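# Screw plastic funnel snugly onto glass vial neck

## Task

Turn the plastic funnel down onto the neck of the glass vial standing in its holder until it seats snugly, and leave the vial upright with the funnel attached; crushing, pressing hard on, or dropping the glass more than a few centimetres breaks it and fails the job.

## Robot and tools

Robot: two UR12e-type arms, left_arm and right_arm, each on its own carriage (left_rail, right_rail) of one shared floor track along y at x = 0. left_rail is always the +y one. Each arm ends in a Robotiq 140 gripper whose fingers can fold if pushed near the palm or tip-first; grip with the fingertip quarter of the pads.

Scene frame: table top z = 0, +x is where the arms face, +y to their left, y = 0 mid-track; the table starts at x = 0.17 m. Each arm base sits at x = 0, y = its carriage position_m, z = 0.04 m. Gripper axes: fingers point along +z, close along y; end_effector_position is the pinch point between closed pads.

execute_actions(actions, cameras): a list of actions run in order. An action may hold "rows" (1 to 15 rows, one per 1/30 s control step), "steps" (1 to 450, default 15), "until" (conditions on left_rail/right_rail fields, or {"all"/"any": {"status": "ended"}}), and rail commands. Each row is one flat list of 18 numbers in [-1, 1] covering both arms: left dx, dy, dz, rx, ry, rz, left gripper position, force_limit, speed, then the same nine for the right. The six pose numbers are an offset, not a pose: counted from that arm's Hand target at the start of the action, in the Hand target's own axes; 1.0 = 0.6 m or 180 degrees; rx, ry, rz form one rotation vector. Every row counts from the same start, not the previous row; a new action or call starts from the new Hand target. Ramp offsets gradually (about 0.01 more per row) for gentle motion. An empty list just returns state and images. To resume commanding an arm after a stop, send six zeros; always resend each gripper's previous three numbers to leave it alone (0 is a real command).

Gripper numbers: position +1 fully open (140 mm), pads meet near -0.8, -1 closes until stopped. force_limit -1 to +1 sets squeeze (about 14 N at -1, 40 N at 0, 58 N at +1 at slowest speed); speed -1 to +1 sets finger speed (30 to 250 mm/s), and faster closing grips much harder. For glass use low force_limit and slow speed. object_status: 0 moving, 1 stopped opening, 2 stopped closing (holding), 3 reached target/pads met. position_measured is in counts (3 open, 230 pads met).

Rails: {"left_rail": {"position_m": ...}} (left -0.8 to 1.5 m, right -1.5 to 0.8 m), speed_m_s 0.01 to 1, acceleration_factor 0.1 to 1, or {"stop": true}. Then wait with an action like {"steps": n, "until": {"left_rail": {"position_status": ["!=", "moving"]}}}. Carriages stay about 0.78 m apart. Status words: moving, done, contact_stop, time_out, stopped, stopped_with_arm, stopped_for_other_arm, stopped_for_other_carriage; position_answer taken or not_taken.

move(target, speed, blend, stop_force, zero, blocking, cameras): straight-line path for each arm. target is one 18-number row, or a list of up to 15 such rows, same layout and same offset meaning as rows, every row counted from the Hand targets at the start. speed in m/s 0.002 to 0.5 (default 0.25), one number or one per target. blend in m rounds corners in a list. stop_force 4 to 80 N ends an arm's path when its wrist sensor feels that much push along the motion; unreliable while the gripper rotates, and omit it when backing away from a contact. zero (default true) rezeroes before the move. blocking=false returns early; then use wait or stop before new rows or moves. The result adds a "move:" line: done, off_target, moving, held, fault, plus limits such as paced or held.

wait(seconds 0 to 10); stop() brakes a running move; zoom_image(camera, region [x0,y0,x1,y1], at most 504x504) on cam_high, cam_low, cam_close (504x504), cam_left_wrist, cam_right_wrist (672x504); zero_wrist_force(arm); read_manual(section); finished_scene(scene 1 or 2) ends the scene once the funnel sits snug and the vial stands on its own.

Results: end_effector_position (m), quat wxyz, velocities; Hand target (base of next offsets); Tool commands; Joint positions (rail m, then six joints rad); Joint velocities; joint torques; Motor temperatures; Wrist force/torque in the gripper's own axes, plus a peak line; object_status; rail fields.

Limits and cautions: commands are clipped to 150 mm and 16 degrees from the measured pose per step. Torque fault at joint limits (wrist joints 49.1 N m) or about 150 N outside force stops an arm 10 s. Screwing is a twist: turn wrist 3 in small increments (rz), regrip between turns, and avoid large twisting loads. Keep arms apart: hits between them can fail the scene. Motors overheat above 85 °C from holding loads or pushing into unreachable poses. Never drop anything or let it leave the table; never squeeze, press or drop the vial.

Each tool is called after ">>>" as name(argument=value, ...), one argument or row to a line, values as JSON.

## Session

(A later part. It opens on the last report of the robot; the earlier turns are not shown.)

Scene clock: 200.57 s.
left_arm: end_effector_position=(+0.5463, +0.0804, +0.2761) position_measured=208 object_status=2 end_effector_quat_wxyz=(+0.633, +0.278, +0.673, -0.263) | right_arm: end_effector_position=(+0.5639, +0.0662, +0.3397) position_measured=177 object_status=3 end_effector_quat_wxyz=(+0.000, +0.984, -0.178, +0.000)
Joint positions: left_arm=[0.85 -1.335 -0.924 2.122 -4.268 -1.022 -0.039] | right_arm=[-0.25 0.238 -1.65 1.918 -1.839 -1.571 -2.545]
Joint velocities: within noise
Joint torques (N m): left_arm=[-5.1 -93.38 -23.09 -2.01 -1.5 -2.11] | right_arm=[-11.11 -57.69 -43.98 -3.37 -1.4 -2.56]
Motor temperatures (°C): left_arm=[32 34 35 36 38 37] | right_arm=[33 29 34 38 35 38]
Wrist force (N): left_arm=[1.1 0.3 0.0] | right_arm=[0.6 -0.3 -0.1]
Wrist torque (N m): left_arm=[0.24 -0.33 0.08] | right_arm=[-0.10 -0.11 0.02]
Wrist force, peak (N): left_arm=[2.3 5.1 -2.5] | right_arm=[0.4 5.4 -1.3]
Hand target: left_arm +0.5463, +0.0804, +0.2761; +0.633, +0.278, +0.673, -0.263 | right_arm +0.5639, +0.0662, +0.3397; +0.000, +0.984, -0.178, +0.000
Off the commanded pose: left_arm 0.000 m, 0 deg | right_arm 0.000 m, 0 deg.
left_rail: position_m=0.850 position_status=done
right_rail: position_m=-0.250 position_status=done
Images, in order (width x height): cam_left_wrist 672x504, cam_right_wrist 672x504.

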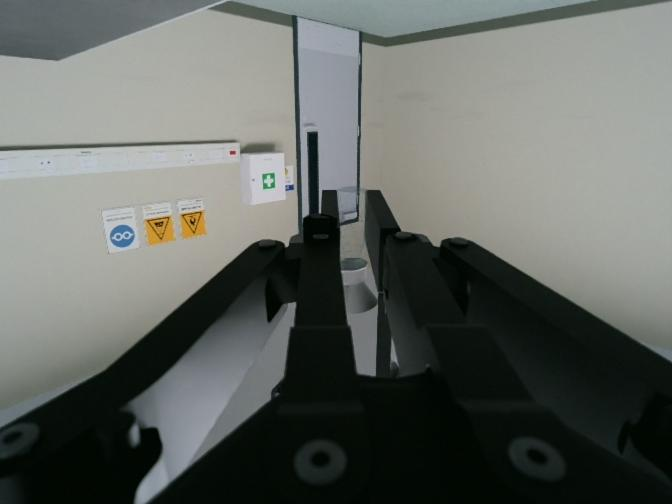

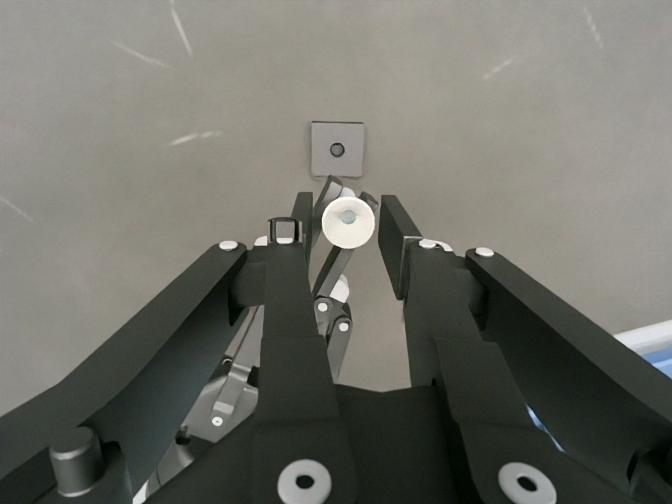

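>>> execute_actions(
  actions=[
    {"rows":[[0,0,0,0,0,0,-1,-1,-1,0.0018,0.0012,0,0,0,0,-0.38,-1,-1]],"steps":25},
    {"rows":[[0,0,0,0,0,0,-1,-1,-1,0,0,0,0,0,0,-1,-0.02,-1]],"steps":60},
  ],
  cameras=["cam_right_wrist"],
)

>>> zoom_image(
  camera="cam_right_wrist",
  region=[315, 175, 385, 275],
)

>>> move(
  target=[0,0,0,0,0,0,-1,-1,-1,0,0,0.004,0,0,0,-1,-0.02,-1],
  speed=0.004,
  stop_force=4,
  cameras=["cam_left_wrist","cam_right_wrist"],
)

>>> zoom_image(
  camera="cam_left_wrist",
  region=[315, 210, 395, 310],
)

Scene clock: 206.93 s.
left_arm: end_effector_position=(+0.5463, +0.0804, +0.2761) position_measured=208 object_status=2 end_effector_quat_wxyz=(+0.633, +0.278, +0.673, -0.263) | right_arm: end_effector_position=(+0.5647, +0.0652, +0.3397) position_measured=195 object_status=2 end_effector_quat_wxyz=(+0.000, +0.984, -0.178, +0.000)
Joint positions: left_arm=[0.85 -1.335 -0.924 2.122 -4.268 -1.022 -0.039] | right_arm=[-0.25 0.236 -1.65 1.918 -1.839 -1.571 -2.547]
Joint velocities: within noise
Joint torques (N m): left_arm=[-3.92 -94.71 -26.8 -2.05 -1.37 -2.19] | right_arm=[-12.09 -35.15 -47.44 -7.41 -0.43 -2.66]
Motor temperatures (°C): left_arm=[32 34 35 36 38 37] | right_arm=[33 29 34 38 35 38]
Wrist force (N): left_arm=[2.8 0.4 0.1] | right_arm=[-0.2 0.2 -1.6]
Wrist torque (N m): left_arm=[0.30 -0.37 0.09] | right_arm=[0.07 0.07 0.02]
Wrist force, peak (N): left_arm=[3.2 -0.1 -0.3] | right_arm=[0.4 0.0 -1.9]
Hand target: left_arm +0.5463, +0.0804, +0.2761; +0.633, +0.278, +0.673, -0.263 | right_arm +0.5647, +0.0652, +0.3397; +0.000, +0.984, -0.178, +0.000
Off the commanded pose: left_arm 0.000 m, 0 deg | right_arm 0.000 m, 0 deg.
left_rail: position_m=0.850 position_status=done
right_rail: position_m=-0.250 position_status=done
Images, in order (width x height): cam_right_wrist 672x504.

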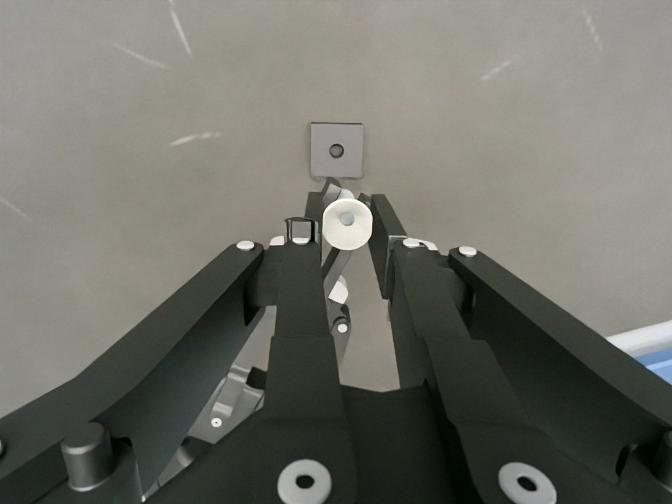

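Scaled by 5.040 from the camera's 672x504 image, which has a finer 960x720 frame.

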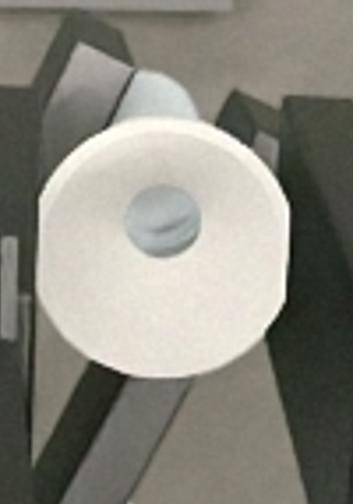

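Scene clock: 208.10 s.
left_arm: end_effector_position=(+0.5463, +0.0804, +0.2761) position_measured=208 object_status=2 end_effector_quat_wxyz=(+0.633, +0.278, +0.673, -0.263) | right_arm: end_effector_position=(+0.5647, +0.0652, +0.3394) position_measured=195 object_status=2 end_effector_quat_wxyz=(+0.000, +0.984, -0.178, +0.000)
Joint positions: left_arm=[0.85 -1.335 -0.924 2.122 -4.268 -1.022 -0.039] | right_arm=[-0.25 0.236 -1.65 1.918 -1.84 -1.571 -2.547]
Joint velocities: within noise
Joint torques (N m): left_arm=[-4.28 -94.51 -26.4 -7.54 -1.62 -2.11] | right_arm=[-12.51 -46.72 -48.35 -1.15 -0.66 -2.5]
Motor temperatures (°C): left_arm=[32 34 35 36 38 37] | right_arm=[33 29 34 38 35 38]
Wrist force (N): left_arm=[6.0 0.2 -0.3] | right_arm=[0.3 -0.3 -5.3]
Wrist torque (N m): left_arm=[0.23 -0.11 0.09] | right_arm=[-0.13 0.00 0.02]
Wrist force, peak (N): left_arm=[8.9 0.6 -0.5] | right_arm=[1.0 0.3 -7.5]
Hand target: left_arm +0.5463, +0.0804, +0.2761; +0.633, +0.278, +0.673, -0.263 | right_arm +0.5647, +0.0652, +0.3394; +0.000, +0.984, -0.178, +0.000 (not the last commanded pose)
Off the commanded pose: left_arm 0.000 m, 0 deg | right_arm 0.002 m, 0 deg.
left_rail: position_m=0.850 position_status=done
right_rail: position_m=-0.250 position_status=done
move: contact (right_arm)
Images, in order (width x height): cam_left_wrist 672x504, cam_right_wrist 672x504.

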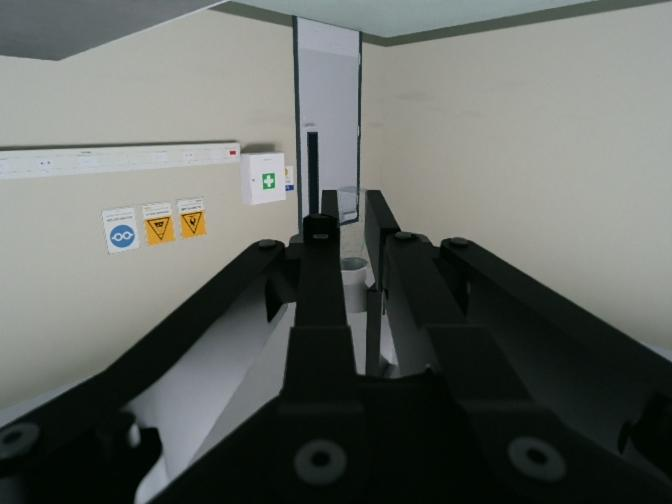

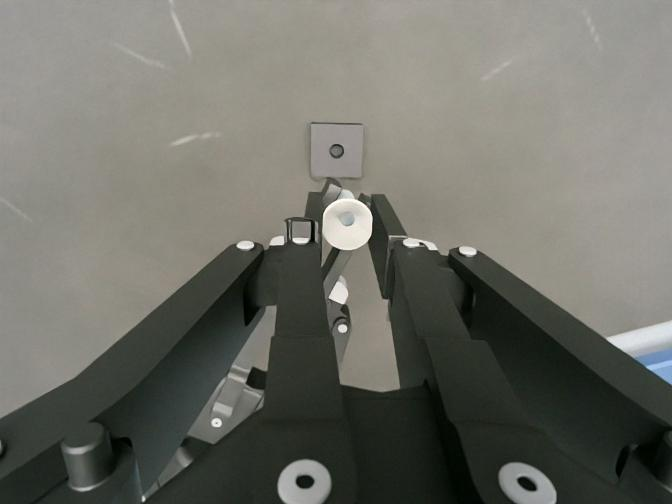

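Scaled by 5.040 from the camera's 672x504 image, which has a finer 960x720 frame.

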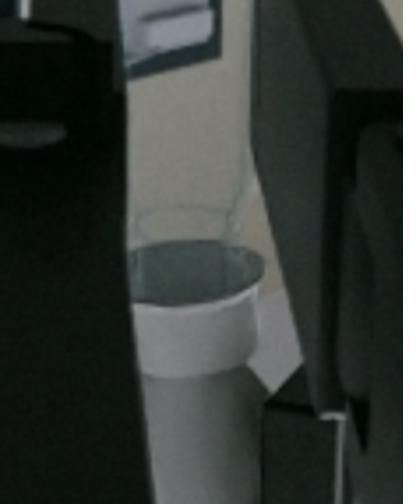

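>>> move(
  target=[
    [0,0,0,0,0,0,-1,-1,-1,0,0,0.0006,0,0,0.5,-1,-0.02,-1],
    [0,0,0,0,0,0,-1,-1,-1,0,0,0.0013,0,0,0.95,-1,-0.02,-1],
  ],
  speed=0.3,
  cameras=["cam_left_wrist","cam_right_wrist"],
)

>>> zoom_image(
  camera="cam_left_wrist",
  region=[315, 210, 395, 310],
)

>>> zoom_image(
  camera="cam_right_wrist",
  region=[315, 175, 385, 275],
)

Scene clock: 214.90 s.
left_arm: end_effector_position=(+0.5463, +0.0804, +0.2761) position_measured=208 object_status=2 end_effector_quat_wxyz=(+0.633, +0.278, +0.673, -0.263) | right_arm: end_effector_position=(+0.5648, +0.0652, +0.3386) position_measured=195 object_status=2 end_effector_quat_wxyz=(+0.000, +0.100, +0.995, +0.000)
Joint positions: left_arm=[0.85 -1.335 -0.924 2.122 -4.268 -1.022 -0.039] | right_arm=[-0.25 0.236 -1.649 1.919 -1.841 -1.571 0.437]
Joint velocities: within noise
Joint torques (N m): left_arm=[0.04 -91.84 -25.61 -5.14 -0.74 -2.19] | right_arm=[10.47 -34.7 -52.89 -6.78 -0.44 2.13]
Motor temperatures (°C): left_arm=[31 34 35 36 38 37] | right_arm=[33 29 34 38 35 38]
Wrist force (N): left_arm=[2.0 6.0 -3.7] | right_arm=[0.4 -6.5 -0.7]
Wrist torque (N m): left_arm=[0.13 -0.36 -0.07] | right_arm=[0.21 0.01 0.00]
Wrist force, peak (N): left_arm=[4.4 3.7 -6.8] | right_arm=[0.1 -7.6 -3.4]
Hand target: left_arm +0.5463, +0.0804, +0.2761; +0.633, +0.278, +0.673, -0.263 | right_arm +0.5647, +0.0652, +0.3387; +0.000, +0.100, +0.995, +0.000
Off the commanded pose: left_arm 0.000 m, 0 deg | right_arm 0.000 m, 0 deg.
left_rail: position_m=0.850 position_status=done
right_rail: position_m=-0.250 position_status=done
move: done
Images, in order (width x height): cam_left_wrist 672x504, cam_right_wrist 672x504.

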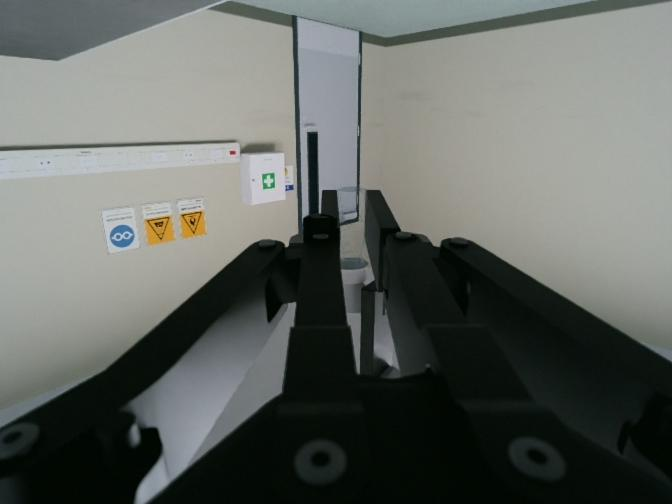

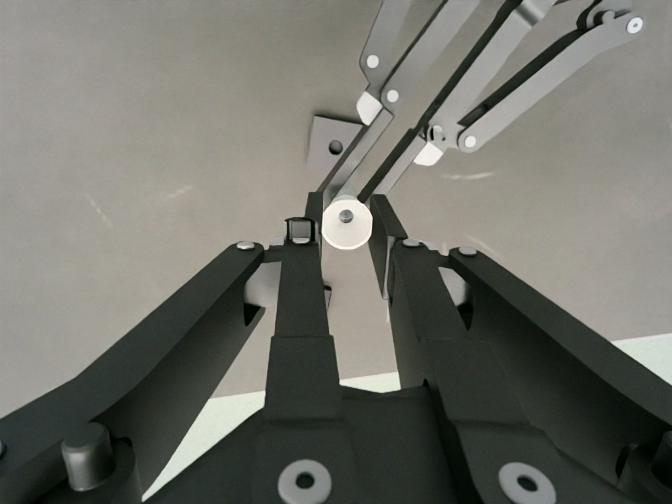

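Scaled by 5.040 from the camera's 672x504 image, which has a finer 960x720 frame.

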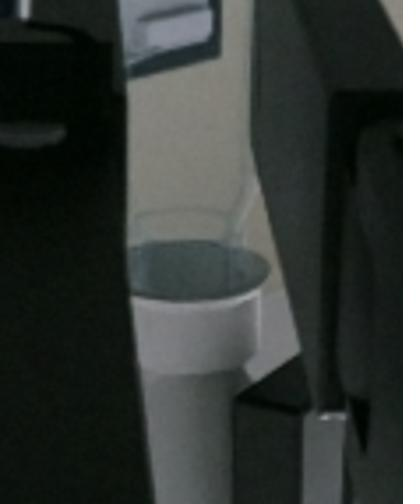

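Scaled by 5.040 from the camera's 672x504 image, which has a finer 960x720 frame.

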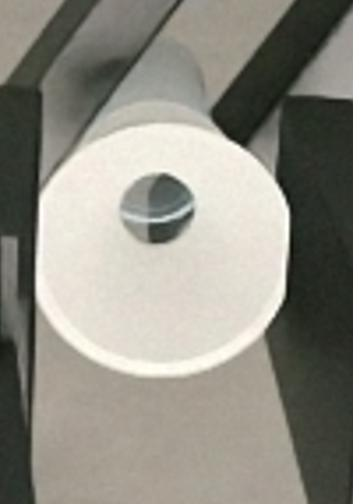

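>>> execute_actions(
  actions=[
    {"rows":[[0,0,0,0,0,0,-1,-1,-1,0,0,0,0,0,0,-0.38,-1,-1]],"steps":45},
  ],
  cameras=["cam_right_wrist","cam_left_wrist"],
)

>>> zoom_image(
  camera="cam_right_wrist",
  region=[315, 175, 385, 275],
)

>>> zoom_image(
  camera="cam_left_wrist",
  region=[315, 210, 395, 310],
)

Scene clock: 217.40 s.
left_arm: end_effector_position=(+0.5463, +0.0804, +0.2761) position_measured=208 object_status=2 end_effector_quat_wxyz=(+0.633, +0.278, +0.673, -0.263) | right_arm: end_effector_position=(+0.5647, +0.0652, +0.3387) position_measured=177 object_status=3 end_effector_quat_wxyz=(+0.000, +0.100, +0.995, +0.000)
Joint positions: left_arm=[0.85 -1.335 -0.924 2.122 -4.268 -1.022 -0.039] | right_arm=[-0.25 0.236 -1.649 1.919 -1.841 -1.571 0.437]
Joint velocities: within noise
Joint torques (N m): left_arm=[0.9 -91.55 -25.73 -4.19 -0.15 -1.74] | right_arm=[-5.74 -36.97 -45.41 -2.14 -0.38 2.48]
Motor temperatures (°C): left_arm=[31 34 35 36 38 37] | right_arm=[33 29 34 38 35 38]
Wrist force (N): left_arm=[0.7 1.1 0.1] | right_arm=[0.6 0.0 0.1]
Wrist torque (N m): left_arm=[0.40 -0.25 0.08] | right_arm=[-0.03 -0.12 0.01]
Wrist force, peak (N): left_arm=[2.4 6.1 -3.8] | right_arm=[0.5 -7.1 -0.2]
Hand target: left_arm +0.5463, +0.0804, +0.2761; +0.633, +0.278, +0.673, -0.263 | right_arm +0.5647, +0.0652, +0.3387; +0.000, +0.100, +0.995, +0.000
Off the commanded pose: left_arm 0.000 m, 0 deg | right_arm 0.000 m, 0 deg.
left_rail: position_m=0.850 position_status=done
right_rail: position_m=-0.250 position_status=done
Images, in order (width x height): cam_left_wrist 672x504, cam_right_wrist 672x504.

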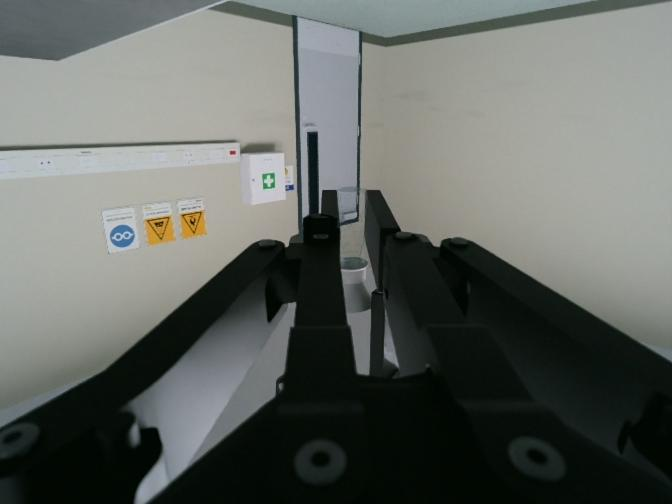

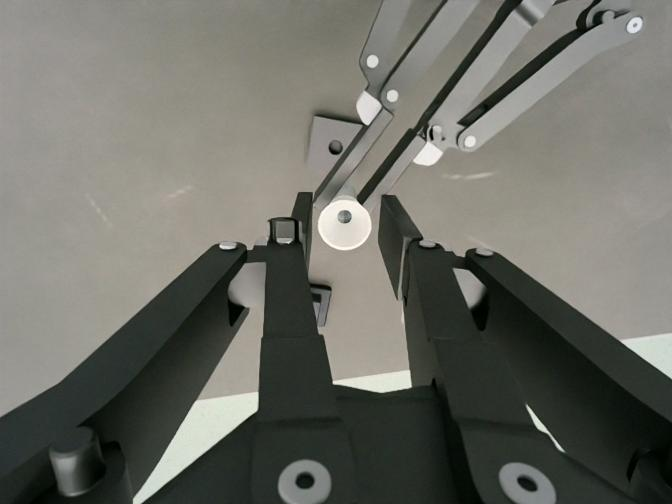

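Scaled by 5.040 from the camera's 672x504 image, which has a finer 960x720 frame.

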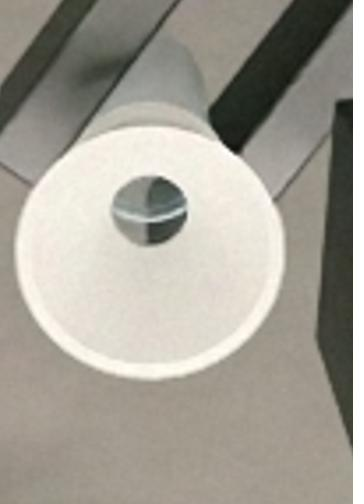

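Scaled by 5.040 from the camera's 672x504 image, which has a finer 960x720 frame.

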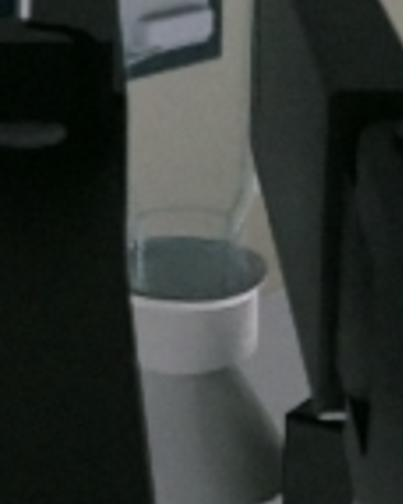

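>>> execute_actions(
  actions=[
    {"rows":[[0,0,0,0,0,0,-1,-1,-1,0,-0.0021,0,0,0,0,-0.38,-1,-1]],"steps":25},
    {"rows":[[0,0,0,0,0,0,-1,-1,-1,0,0,0,0,0,0,-1,-0.02,-1]],"steps":60},
  ],
  cameras=[],
)

>>> move(
  target=[
    [0,0,0,0,0,0,-1,-1,-1,0,0,0.001,0,0,0.5,-1,-0.02,-1],
    [0,0,0,0,0,0,-1,-1,-1,0,0,0.0017,0,0,0.95,-1,-0.02,-1],
  ],
  speed=0.3,
  cameras=["cam_left_wrist","cam_right_wrist"],
)

>>> zoom_image(
  camera="cam_left_wrist",
  region=[315, 210, 395, 310],
)

>>> zoom_image(
  camera="cam_right_wrist",
  region=[315, 175, 385, 275],
)

Scene clock: 221.80 s.
left_arm: end_effector_position=(+0.5463, +0.0804, +0.2761) position_measured=208 object_status=2 end_effector_quat_wxyz=(+0.633, +0.278, +0.673, -0.263) | right_arm: end_effector_position=(+0.5645, +0.0639, +0.3387) position_measured=195 object_status=2 end_effector_quat_wxyz=(+0.000, +0.100, +0.995, +0.000)
Joint positions: left_arm=[0.85 -1.335 -0.924 2.122 -4.268 -1.022 -0.039] | right_arm=[-0.25 0.235 -1.651 1.92 -1.841 -1.571 0.436]
Joint velocities: within noise
Joint torques (N m): left_arm=[2.96 -89.96 -26.75 -2.22 -0.36 -1.96] | right_arm=[-11.96 -53.2 -43.59 -2.51 -0.37 -2.63]
Motor temperatures (°C): left_arm=[31 34 35 36 38 37] | right_arm=[33 29 34 38 35 38]
Wrist force (N): left_arm=[2.6 1.1 0.0] | right_arm=[0.1 -0.2 -0.9]
Wrist torque (N m): left_arm=[0.33 -0.31 0.08] | right_arm=[0.03 -0.01 0.01]
Wrist force, peak (N): left_arm=[2.9 0.9 -0.1] | right_arm=[0.3 -0.3 -2.1]
Hand target: left_arm +0.5463, +0.0804, +0.2761; +0.633, +0.278, +0.673, -0.263 | right_arm +0.5645, +0.0639, +0.3387; +0.000, +0.100, +0.995, +0.000
Off the commanded pose: left_arm 0.000 m, 0 deg | right_arm 0.000 m, 0 deg.
left_rail: position_m=0.850 position_status=done
right_rail: position_m=-0.250 position_status=done
No camera images: "cameras" was empty.

Scene clock: 228.00 s.
left_arm: end_effector_position=(+0.5463, +0.0804, +0.2761) position_measured=208 object_status=2 end_effector_quat_wxyz=(+0.633, +0.278, +0.673, -0.263) | right_arm: end_effector_position=(+0.5645, +0.0639, +0.3376) position_measured=195 object_status=2 end_effector_quat_wxyz=(+0.000, +1.000, -0.022, +0.000)
Joint positions: left_arm=[0.85 -1.335 -0.924 2.122 -4.268 -1.022 -0.039] | right_arm=[-0.25 0.235 -1.65 1.922 -1.843 -1.571 3.42]
Joint velocities: within noise
Joint torques (N m): left_arm=[3.78 -90 -25.21 -4.81 0.55 -1.75] | right_arm=[4.9 -32.18 -54.62 -7.57 -2.47 2.45]
Motor temperatures (°C): left_arm=[31 34 35 36 38 37] | right_arm=[33 29 34 38 35 38]
Wrist force (N): left_arm=[0.2 5.3 2.9] | right_arm=[-4.8 1.5 1.0]
Wrist torque (N m): left_arm=[0.24 -0.16 -0.05] | right_arm=[-0.14 -0.15 -0.01]
Wrist force, peak (N): left_arm=[3.7 7.3 2.7] | right_arm=[0.9 -7.4 -2.0]
Hand target: left_arm +0.5463, +0.0804, +0.2761; +0.633, +0.278, +0.673, -0.263 | right_arm +0.5645, +0.0639, +0.3376; +0.000, +1.000, -0.022, +0.000
Off the commanded pose: left_arm 0.000 m, 0 deg | right_arm 0.000 m, 0 deg.
left_rail: position_m=0.850 position_status=done
right_rail: position_m=-0.250 position_status=done
move: done
Images, in order (width x height): cam_left_wrist 672x504, cam_right_wrist 672x504.

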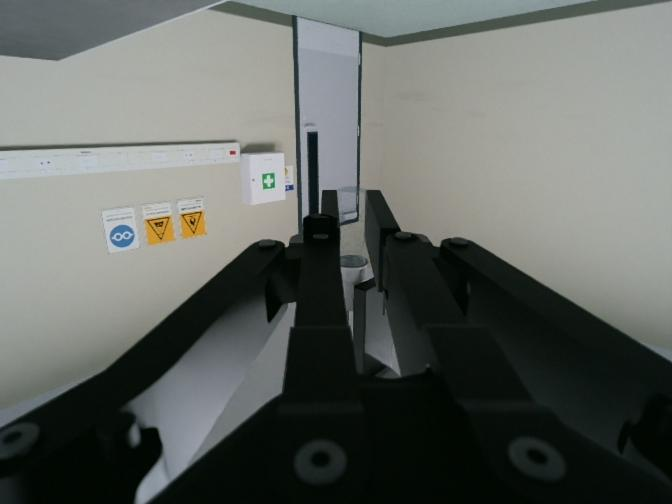

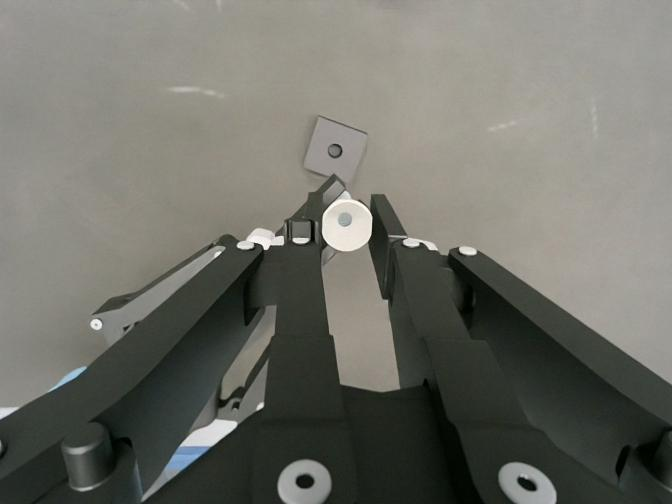

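Scaled by 5.040 from the camera's 672x504 image, which has a finer 960x720 frame.

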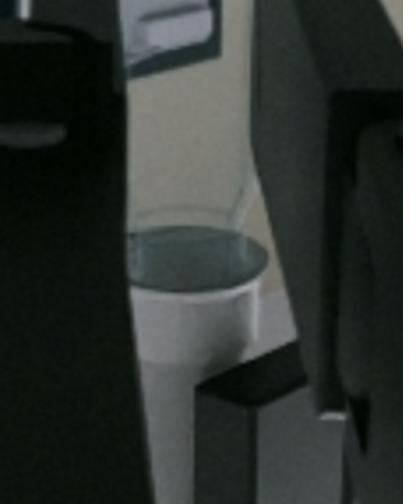

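Scaled by 5.040 from the camera's 672x504 image, which has a finer 960x720 frame.

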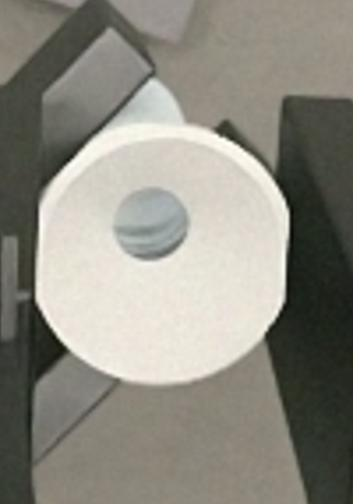

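>>> move(
  target=[
    [0,0,0,0,0,0,-1,-1,-1,0,0,0.0007,0,0,0.45,-1,-0.02,-1],
    [0,0,0,0,0,0,-1,-1,-1,0,0,0.0013,0,0,0.85,-1,-0.02,-1],
  ],
  speed=0.3,
  cameras=[],
)

>>> execute_actions(
  actions=[
    {"rows":[[0,0,0,0,0,0,-1,-1,-1,0,0,0,0,0,0,-0.38,-1,-1]],"steps":45},
  ],
  cameras=["cam_right_wrist","cam_left_wrist"],
)

>>> zoom_image(
  camera="cam_left_wrist",
  region=[315, 210, 395, 310],
)

>>> zoom_image(
  camera="cam_right_wrist",
  region=[315, 175, 385, 275],
)

>>> move(
  target=[
    [0,0,0,0,0,0,-1,-1,-1,0,0,0,0,0,-0.9,-0.38,-1,-1],
    [0,0,0,0,0,0,-1,-1,-1,0,0,0,0,0,0.2,-0.38,-1,-1],
    [0,0,0,0,0,0,-1,-1,-1,0,0,0,0,0,-0.7,-0.38,-1,-1],
  ],
  speed=0.5,
  cameras=["cam_right_wrist","cam_left_wrist"],
)

>>> zoom_image(
  camera="cam_right_wrist",
  region=[315, 175, 385, 275],
)

Scene clock: 235.23 s.
left_arm: end_effector_position=(+0.5463, +0.0804, +0.2761) position_measured=208 object_status=2 end_effector_quat_wxyz=(+0.633, +0.278, +0.673, -0.263) | right_arm: end_effector_position=(+0.5645, +0.0639, +0.3369) position_measured=195 object_status=2 end_effector_quat_wxyz=(+0.000, -0.212, +0.977, +0.000)
Joint positions: left_arm=[0.85 -1.335 -0.924 2.122 -4.268 -1.022 -0.039] | right_arm=[-0.25 0.235 -1.65 1.923 -1.844 -1.571 6.09]
Joint velocities: within noise
Joint torques (N m): left_arm=[2.88 -91.75 -26.04 -4.23 1.13 -1.47] | right_arm=[3.51 -35.09 -52.86 -6.35 -3.35 2.58]
Motor temperatures (°C): left_arm=[31 34 35 36 38 37] | right_arm=[33 29 34 38 35 38]
Wrist force (N): left_arm=[0.2 0.9 3.2] | right_arm=[1.8 3.0 0.7]
Wrist torque (N m): left_arm=[0.25 -0.28 0.07] | right_arm=[-0.08 -0.01 0.01]
Wrist force, peak (N): left_arm=[3.2 6.2 3.6] | right_arm=[-1.3 6.6 -2.1]
Hand target: left_arm +0.5463, +0.0804, +0.2761; +0.633, +0.278, +0.673, -0.263 | right_arm +0.5645, +0.0639, +0.3369; +0.000, -0.212, +0.977, +0.000
Off the commanded pose: left_arm 0.000 m, 0 deg | right_arm 0.000 m, 0 deg.
left_rail: position_m=0.850 position_status=done
right_rail: position_m=-0.250 position_status=done
move: done
No camera images: "cameras" was empty.

Scene clock: 236.93 s.
left_arm: end_effector_position=(+0.5463, +0.0804, +0.2761) position_measured=208 object_status=2 end_effector_quat_wxyz=(+0.633, +0.278, +0.673, -0.263) | right_arm: end_effector_position=(+0.5645, +0.0639, +0.3369) position_measured=177 object_status=3 end_effector_quat_wxyz=(+0.000, -0.212, +0.977, +0.000)
Joint positions: left_arm=[0.85 -1.335 -0.924 2.122 -4.268 -1.022 -0.039] | right_arm=[-0.25 0.235 -1.65 1.923 -1.844 -1.571 6.09]
Joint velocities: within noise
Joint torques (N m): left_arm=[0.91 -91.73 -25.58 -5.05 1.58 -1.07] | right_arm=[6.65 -36.14 -41.74 -1.78 1.47 2.38]
Motor temperatures (°C): left_arm=[31 34 35 36 38 37] | right_arm=[33 29 34 38 35 38]
Wrist force (N): left_arm=[1.2 0.7 -0.2] | right_arm=[0.4 -0.2 0.6]
Wrist torque (N m): left_arm=[0.31 -0.34 0.09] | right_arm=[-0.08 -0.05 0.01]
Wrist force, peak (N): left_arm=[-0.2 1.1 3.3] | right_arm=[1.8 3.1 0.8]
Hand target: left_arm +0.5463, +0.0804, +0.2761; +0.633, +0.278, +0.673, -0.263 | right_arm +0.5645, +0.0639, +0.3369; +0.000, -0.212, +0.977, +0.000
Off the commanded pose: left_arm 0.000 m, 0 deg | right_arm 0.000 m, 0 deg.
left_rail: position_m=0.850 position_status=done
right_rail: position_m=-0.250 position_status=done
Images, in order (width x height): cam_left_wrist 672x504, cam_right_wrist 672x504.

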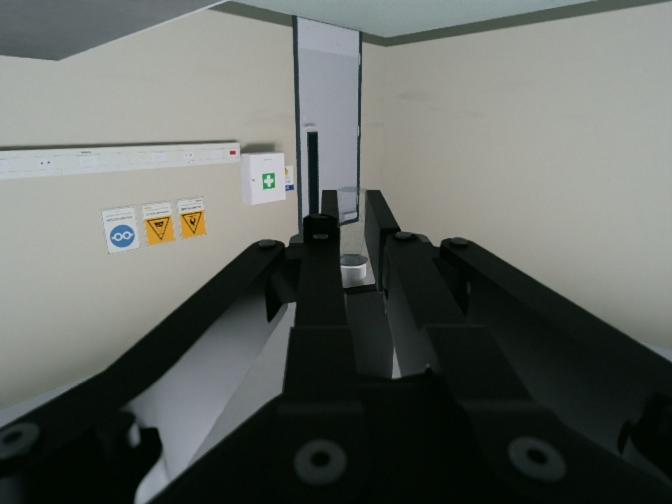

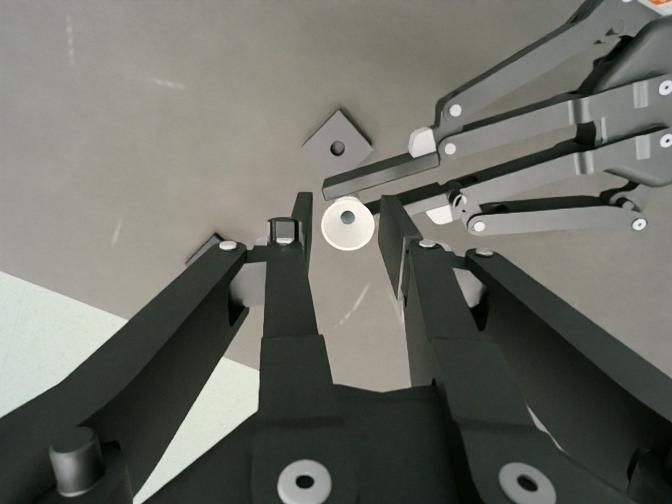

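Scaled by 5.040 from the camera's 672x504 image, which has a finer 960x720 frame.

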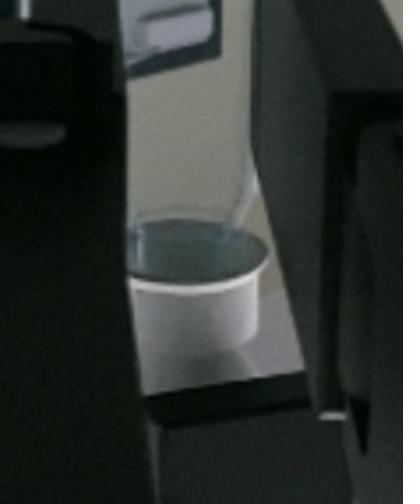

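Scaled by 5.040 from the camera's 672x504 image, which has a finer 960x720 frame.

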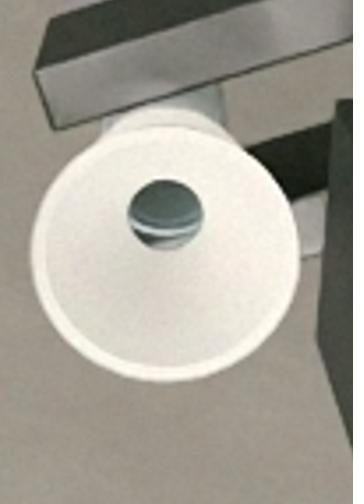

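Scene clock: 247.03 s.
left_arm: end_effector_position=(+0.5463, +0.0804, +0.2761) position_measured=208 object_status=2 end_effector_quat_wxyz=(+0.633, +0.278, +0.673, -0.263) | right_arm: end_effector_position=(+0.5645, +0.0640, +0.3368) position_measured=177 object_status=3 end_effector_quat_wxyz=(+0.000, +0.967, -0.255, +0.000)
Joint positions: left_arm=[0.85 -1.335 -0.924 2.122 -4.268 -1.022 -0.039] | right_arm=[-0.25 0.235 -1.65 1.923 -1.844 -1.571 -2.392]
Joint velocities: within noise
Joint torques (N m): left_arm=[1.66 -85.37 -25.98 -4.78 2.25 -0.9] | right_arm=[-12.05 -59.71 -39.67 -1.79 3.09 -2.81]
Motor temperatures (°C): left_arm=[31 34 35 36 38 37] | right_arm=[33 29 34 38 35 38]
Wrist force (N): left_arm=[0.9 0.8 0.3] | right_arm=[0.1 0.3 -0.1]
Wrist torque (N m): left_arm=[0.34 -0.29 0.09] | right_arm=[0.04 0.01 0.01]
Wrist force, peak (N): left_arm=[1.4 1.5 0.2] | right_arm=[1.0 0.0 0.2]
Hand target: left_arm +0.5463, +0.0804, +0.2761; +0.633, +0.278, +0.673, -0.263 | right_arm +0.5645, +0.0639, +0.3369; +0.000, +0.967, -0.255, +0.000
Off the commanded pose: left_arm 0.000 m, 0 deg | right_arm 0.000 m, 0 deg.
left_rail: position_m=0.850 position_status=done
right_rail: position_m=-0.250 position_status=done
move: done
Images, in order (width x height): cam_left_wrist 672x504, cam_right_wrist 672x504.

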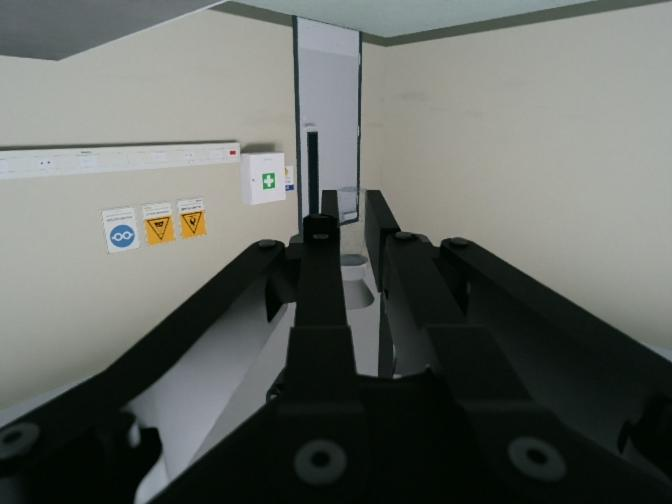

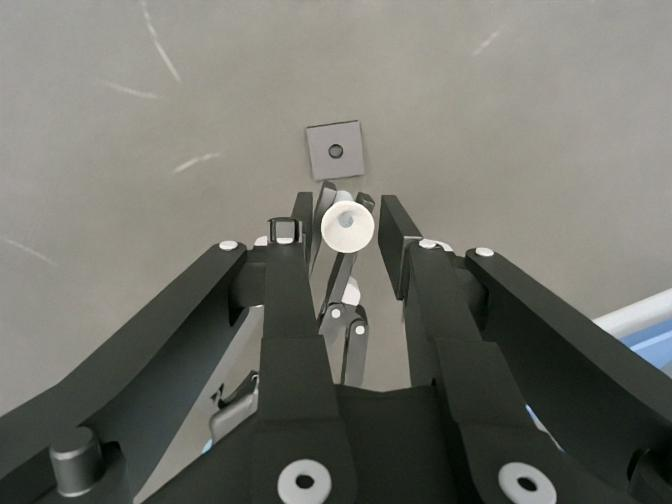

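Scaled by 5.040 from the camera's 672x504 image, which has a finer 960x720 frame.

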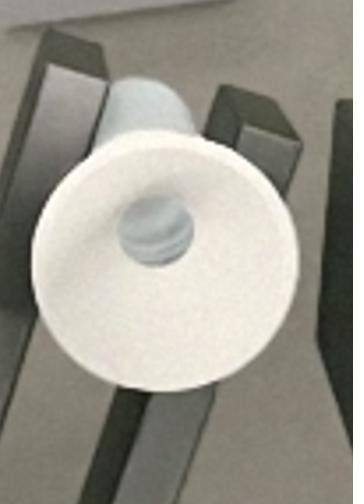

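>>> execute_actions(
  actions=[
    {"rows":[[0,0,0,0,0,0,-1,-1,-1,0,0,0,0,0,0,-1,-0.02,-1]],"steps":60},
  ],
  cameras=[],
)

>>> move(
  target=[
    [0,0,0,0,0,0,-1,-1,-1,0,0,0.0007,0,0,0.5,-1,-0.02,-1],
    [0,0,0,0,0,0,-1,-1,-1,0,0,0.0014,0,0,0.95,-1,-0.02,-1],
  ],
  speed=0.3,
  cameras=["cam_left_wrist"],
)

>>> zoom_image(
  camera="cam_left_wrist",
  region=[315, 210, 395, 310],
)

>>> move(
  target=[
    [0,0,0,0,0,0,-1,-1,-1,0,0,0.0007,0,0,0.5,-1,-0.02,-1],
    [0,0,0,0,0,0,-1,-1,-1,0,0,0.0014,0,0,0.95,-1,-0.02,-1],
  ],
  speed=0.3,
  cameras=["cam_left_wrist"],
)

>>> zoom_image(
  camera="cam_left_wrist",
  region=[315, 210, 395, 310],
)

>>> move(
  target=[
    [0,0,0,0,0,0,-1,-1,-1,0,0,0.0006,0,0,0.4,-1,-0.02,-1],
    [0,0,0,0,0,0,-1,-1,-1,0,0,0.001,0,0,0.7,-1,-0.02,-1],
  ],
  speed=0.3,
  cameras=["cam_left_wrist","cam_right_wrist"],
)

>>> zoom_image(
  camera="cam_left_wrist",
  region=[315, 210, 395, 310],
)

Scene clock: 250.77 s.
left_arm: end_effector_position=(+0.5463, +0.0804, +0.2761) position_measured=208 object_status=2 end_effector_quat_wxyz=(+0.633, +0.278, +0.673, -0.263) | right_arm: end_effector_position=(+0.5645, +0.0639, +0.3369) position_measured=195 object_status=2 end_effector_quat_wxyz=(+0.000, +0.967, -0.255, +0.000)
Joint positions: left_arm=[0.85 -1.335 -0.924 2.122 -4.268 -1.022 -0.039] | right_arm=[-0.25 0.235 -1.65 1.923 -1.844 -1.571 -2.392]
Joint velocities: within noise
Joint torques (N m): left_arm=[2.87 -86.62 -25.8 -4.75 2.35 -0.73] | right_arm=[-11.78 -52.43 -44.93 -3.58 3.11 -2.54]
Motor temperatures (°C): left_arm=[31 34 35 36 38 37] | right_arm=[33 29 34 38 35 38]
Wrist force (N): left_arm=[3.2 1.1 0.3] | right_arm=[0.1 0.3 -1.8]
Wrist torque (N m): left_arm=[0.39 -0.31 0.09] | right_arm=[-0.01 0.02 0.00]
Wrist force, peak (N): left_arm=[3.5 1.2 0.1] | right_arm=[0.1 0.4 -2.4]
Hand target: left_arm +0.5463, +0.0804, +0.2761; +0.633, +0.278, +0.673, -0.263 | right_arm +0.5645, +0.0639, +0.3369; +0.000, +0.967, -0.255, +0.000
Off the commanded pose: left_arm 0.000 m, 0 deg | right_arm 0.000 m, 0 deg.
left_rail: position_m=0.850 position_status=done
right_rail: position_m=-0.250 position_status=done
No camera images: "cameras" was empty.

Scene clock: 256.97 s.
left_arm: end_effector_position=(+0.5463, +0.0804, +0.2761) position_measured=208 object_status=2 end_effector_quat_wxyz=(+0.633, +0.278, +0.673, -0.263) | right_arm: end_effector_position=(+0.5645, +0.0639, +0.3360) position_measured=195 object_status=2 end_effector_quat_wxyz=(+0.000, +0.178, +0.984, +0.000)
Joint positions: left_arm=[0.85 -1.335 -0.924 2.122 -4.268 -1.022 -0.039] | right_arm=[-0.25 0.235 -1.649 1.924 -1.846 -1.571 0.593]
Joint velocities: within noise
Joint torques (N m): left_arm=[0.76 -88.68 -26.35 -4.67 -2.87 -0.6] | right_arm=[6.71 -32.8 -53.64 -7.33 -2.39 2.41]
Motor temperatures (°C): left_arm=[31 34 35 36 38 37] | right_arm=[33 29 34 38 35 38]
Wrist force (N): left_arm=[1.7 5.9 3.0] | right_arm=[5.3 -3.6 -1.3]
Wrist torque (N m): left_arm=[0.25 -0.11 -0.03] | right_arm=[0.07 -0.06 -0.01]
Wrist force, peak (N): left_arm=[2.9 6.2 4.6] | right_arm=[-0.5 7.1 -1.9]
Hand target: left_arm +0.5463, +0.0804, +0.2761; +0.633, +0.278, +0.673, -0.263 | right_arm +0.5645, +0.0639, +0.3360; +0.000, +0.178, +0.984, +0.000
Off the commanded pose: left_arm 0.000 m, 0 deg | right_arm 0.000 m, 0 deg.
left_rail: position_m=0.850 position_status=done
right_rail: position_m=-0.250 position_status=done
move: done
Images, in order (width x height): cam_left_wrist 672x504.

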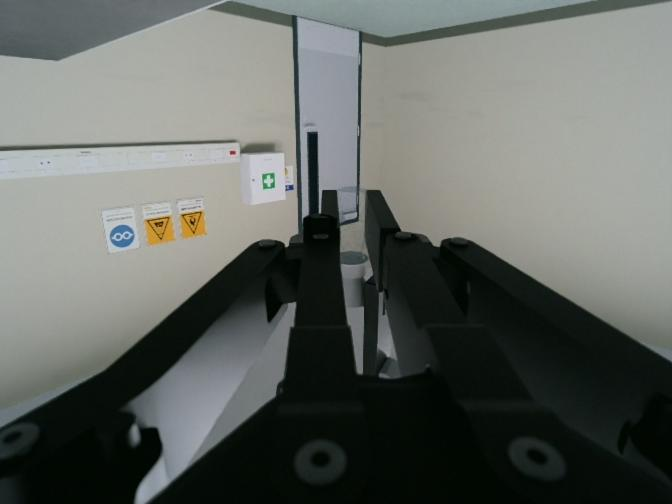

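Scaled by 5.040 from the camera's 672x504 image, which has a finer 960x720 frame.

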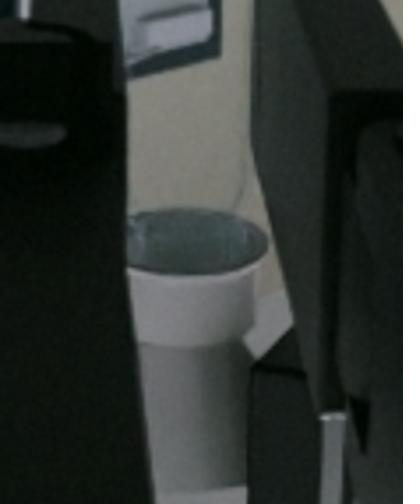

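Scene clock: 263.17 s.
left_arm: end_effector_position=(+0.5463, +0.0804, +0.2761) position_measured=208 object_status=2 end_effector_quat_wxyz=(+0.633, +0.278, +0.673, -0.263) | right_arm: end_effector_position=(+0.5645, +0.0639, +0.3352) position_measured=195 object_status=2 end_effector_quat_wxyz=(+0.000, +0.995, -0.100, +0.000)
Joint positions: left_arm=[0.85 -1.335 -0.924 2.122 -4.268 -1.022 -0.039] | right_arm=[-0.25 0.235 -1.649 1.925 -1.847 -1.571 3.577]
Joint velocities: within noise
Joint torques (N m): left_arm=[1.73 -84.89 -25.68 -4.09 0.14 -0.39] | right_arm=[6.62 -33.79 -52.58 -5.56 -2.25 2.27]
Motor temperatures (°C): left_arm=[31 34 35 36 38 37] | right_arm=[33 29 34 38 35 38]
Wrist force (N): left_arm=[1.2 1.9 -0.4] | right_arm=[0.0 1.3 0.1]
Wrist torque (N m): left_arm=[0.43 -0.36 0.06] | right_arm=[-0.10 -0.02 -0.14]
Wrist force, peak (N): left_arm=[4.1 6.3 5.0] | right_arm=[3.9 -6.6 -2.9]
Hand target: left_arm +0.5463, +0.0804, +0.2761; +0.633, +0.278, +0.673, -0.263 | right_arm +0.5645, +0.0639, +0.3352; +0.000, +0.995, -0.100, +0.000
Off the commanded pose: left_arm 0.000 m, 0 deg | right_arm 0.000 m, 0 deg.
left_rail: position_m=0.850 position_status=done
right_rail: position_m=-0.250 position_status=done
move: done
Images, in order (width x height): cam_left_wrist 672x504.

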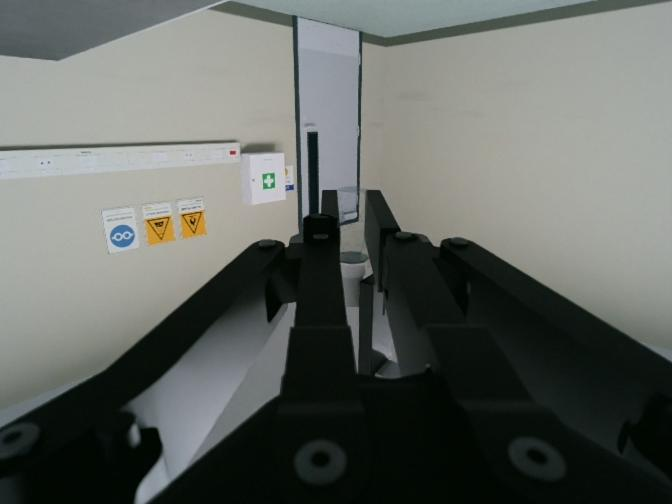

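Scaled by 5.040 from the camera's 672x504 image, which has a finer 960x720 frame.

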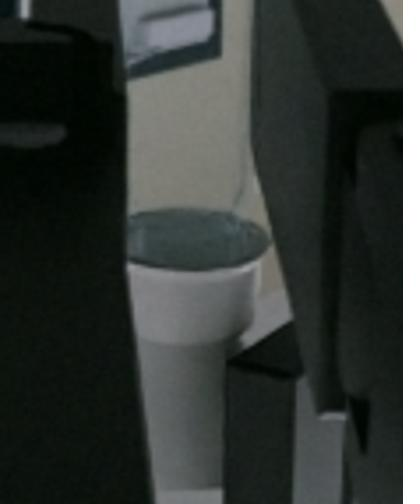

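Scene clock: 268.03 s.
left_arm: end_effector_position=(+0.5462, +0.0803, +0.2761) position_measured=208 object_status=2 end_effector_quat_wxyz=(+0.633, +0.278, +0.673, -0.263) | right_arm: end_effector_position=(+0.5645, +0.0639, +0.3346) position_measured=195 object_status=2 end_effector_quat_wxyz=(+0.000, -0.362, +0.932, +0.000)
Joint positions: left_arm=[0.85 -1.335 -0.924 2.122 -4.268 -1.022 -0.039] | right_arm=[-0.25 0.235 -1.649 1.926 -1.849 -1.571 5.776]
Joint velocities: within noise
Joint torques (N m): left_arm=[3.74 -85.77 -26.18 -4.25 2.07 -0.14] | right_arm=[6.02 -35.12 -52.65 -5.56 -3.35 3.17]
Motor temperatures (°C): left_arm=[31 34 35 36 38 37] | right_arm=[33 29 34 38 35 38]
Wrist force (N): left_arm=[-0.2 2.2 3.6] | right_arm=[1.2 3.5 0.9]
Wrist torque (N m): left_arm=[0.55 -0.04 0.05] | right_arm=[-0.06 0.02 -0.15]
Wrist force, peak (N): left_arm=[3.1 16.7 2.8] | right_arm=[5.7 15.6 -1.7]
Hand target: left_arm +0.5463, +0.0804, +0.2761; +0.633, +0.278, +0.673, -0.263 | right_arm +0.5645, +0.0639, +0.3346; +0.000, -0.362, +0.932, +0.000
Off the commanded pose: left_arm 0.000 m, 0 deg | right_arm 0.000 m, 0 deg.
left_rail: position_m=0.850 position_status=done
right_rail: position_m=-0.250 position_status=done
move: done
Images, in order (width x height): cam_left_wrist 672x504, cam_right_wrist 672x504.

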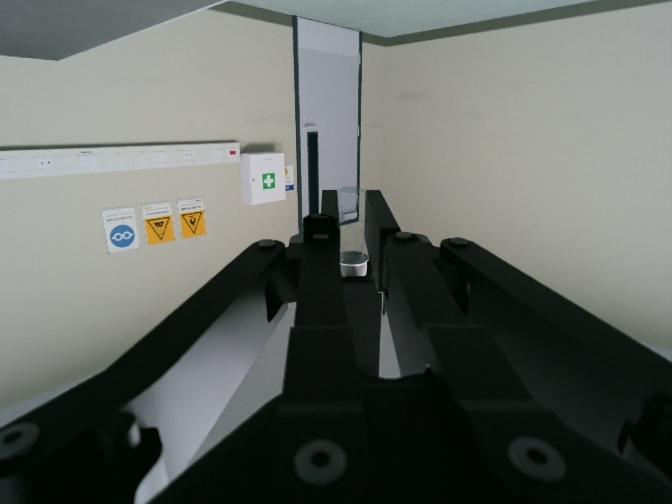

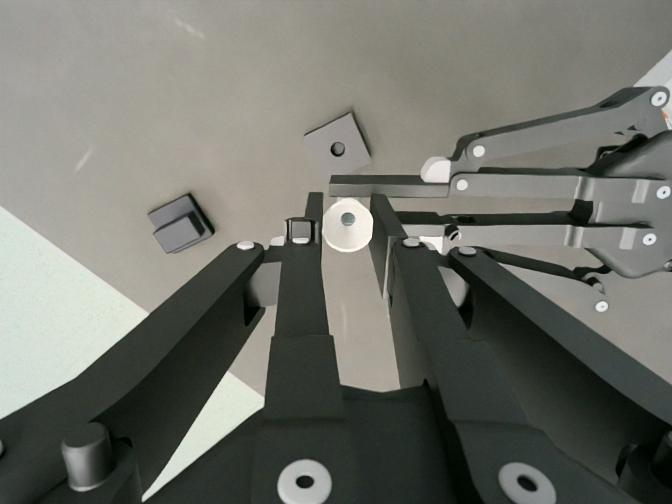

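Scaled by 5.040 from the camera's 672x504 image, which has a finer 960x720 frame.

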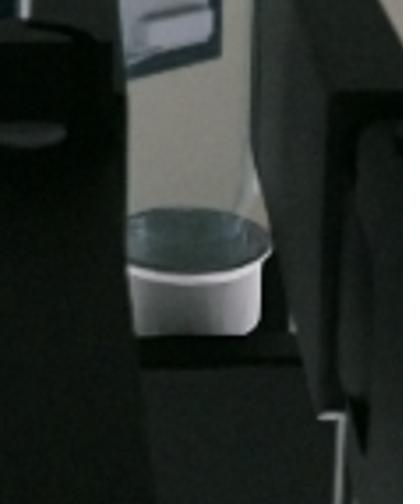

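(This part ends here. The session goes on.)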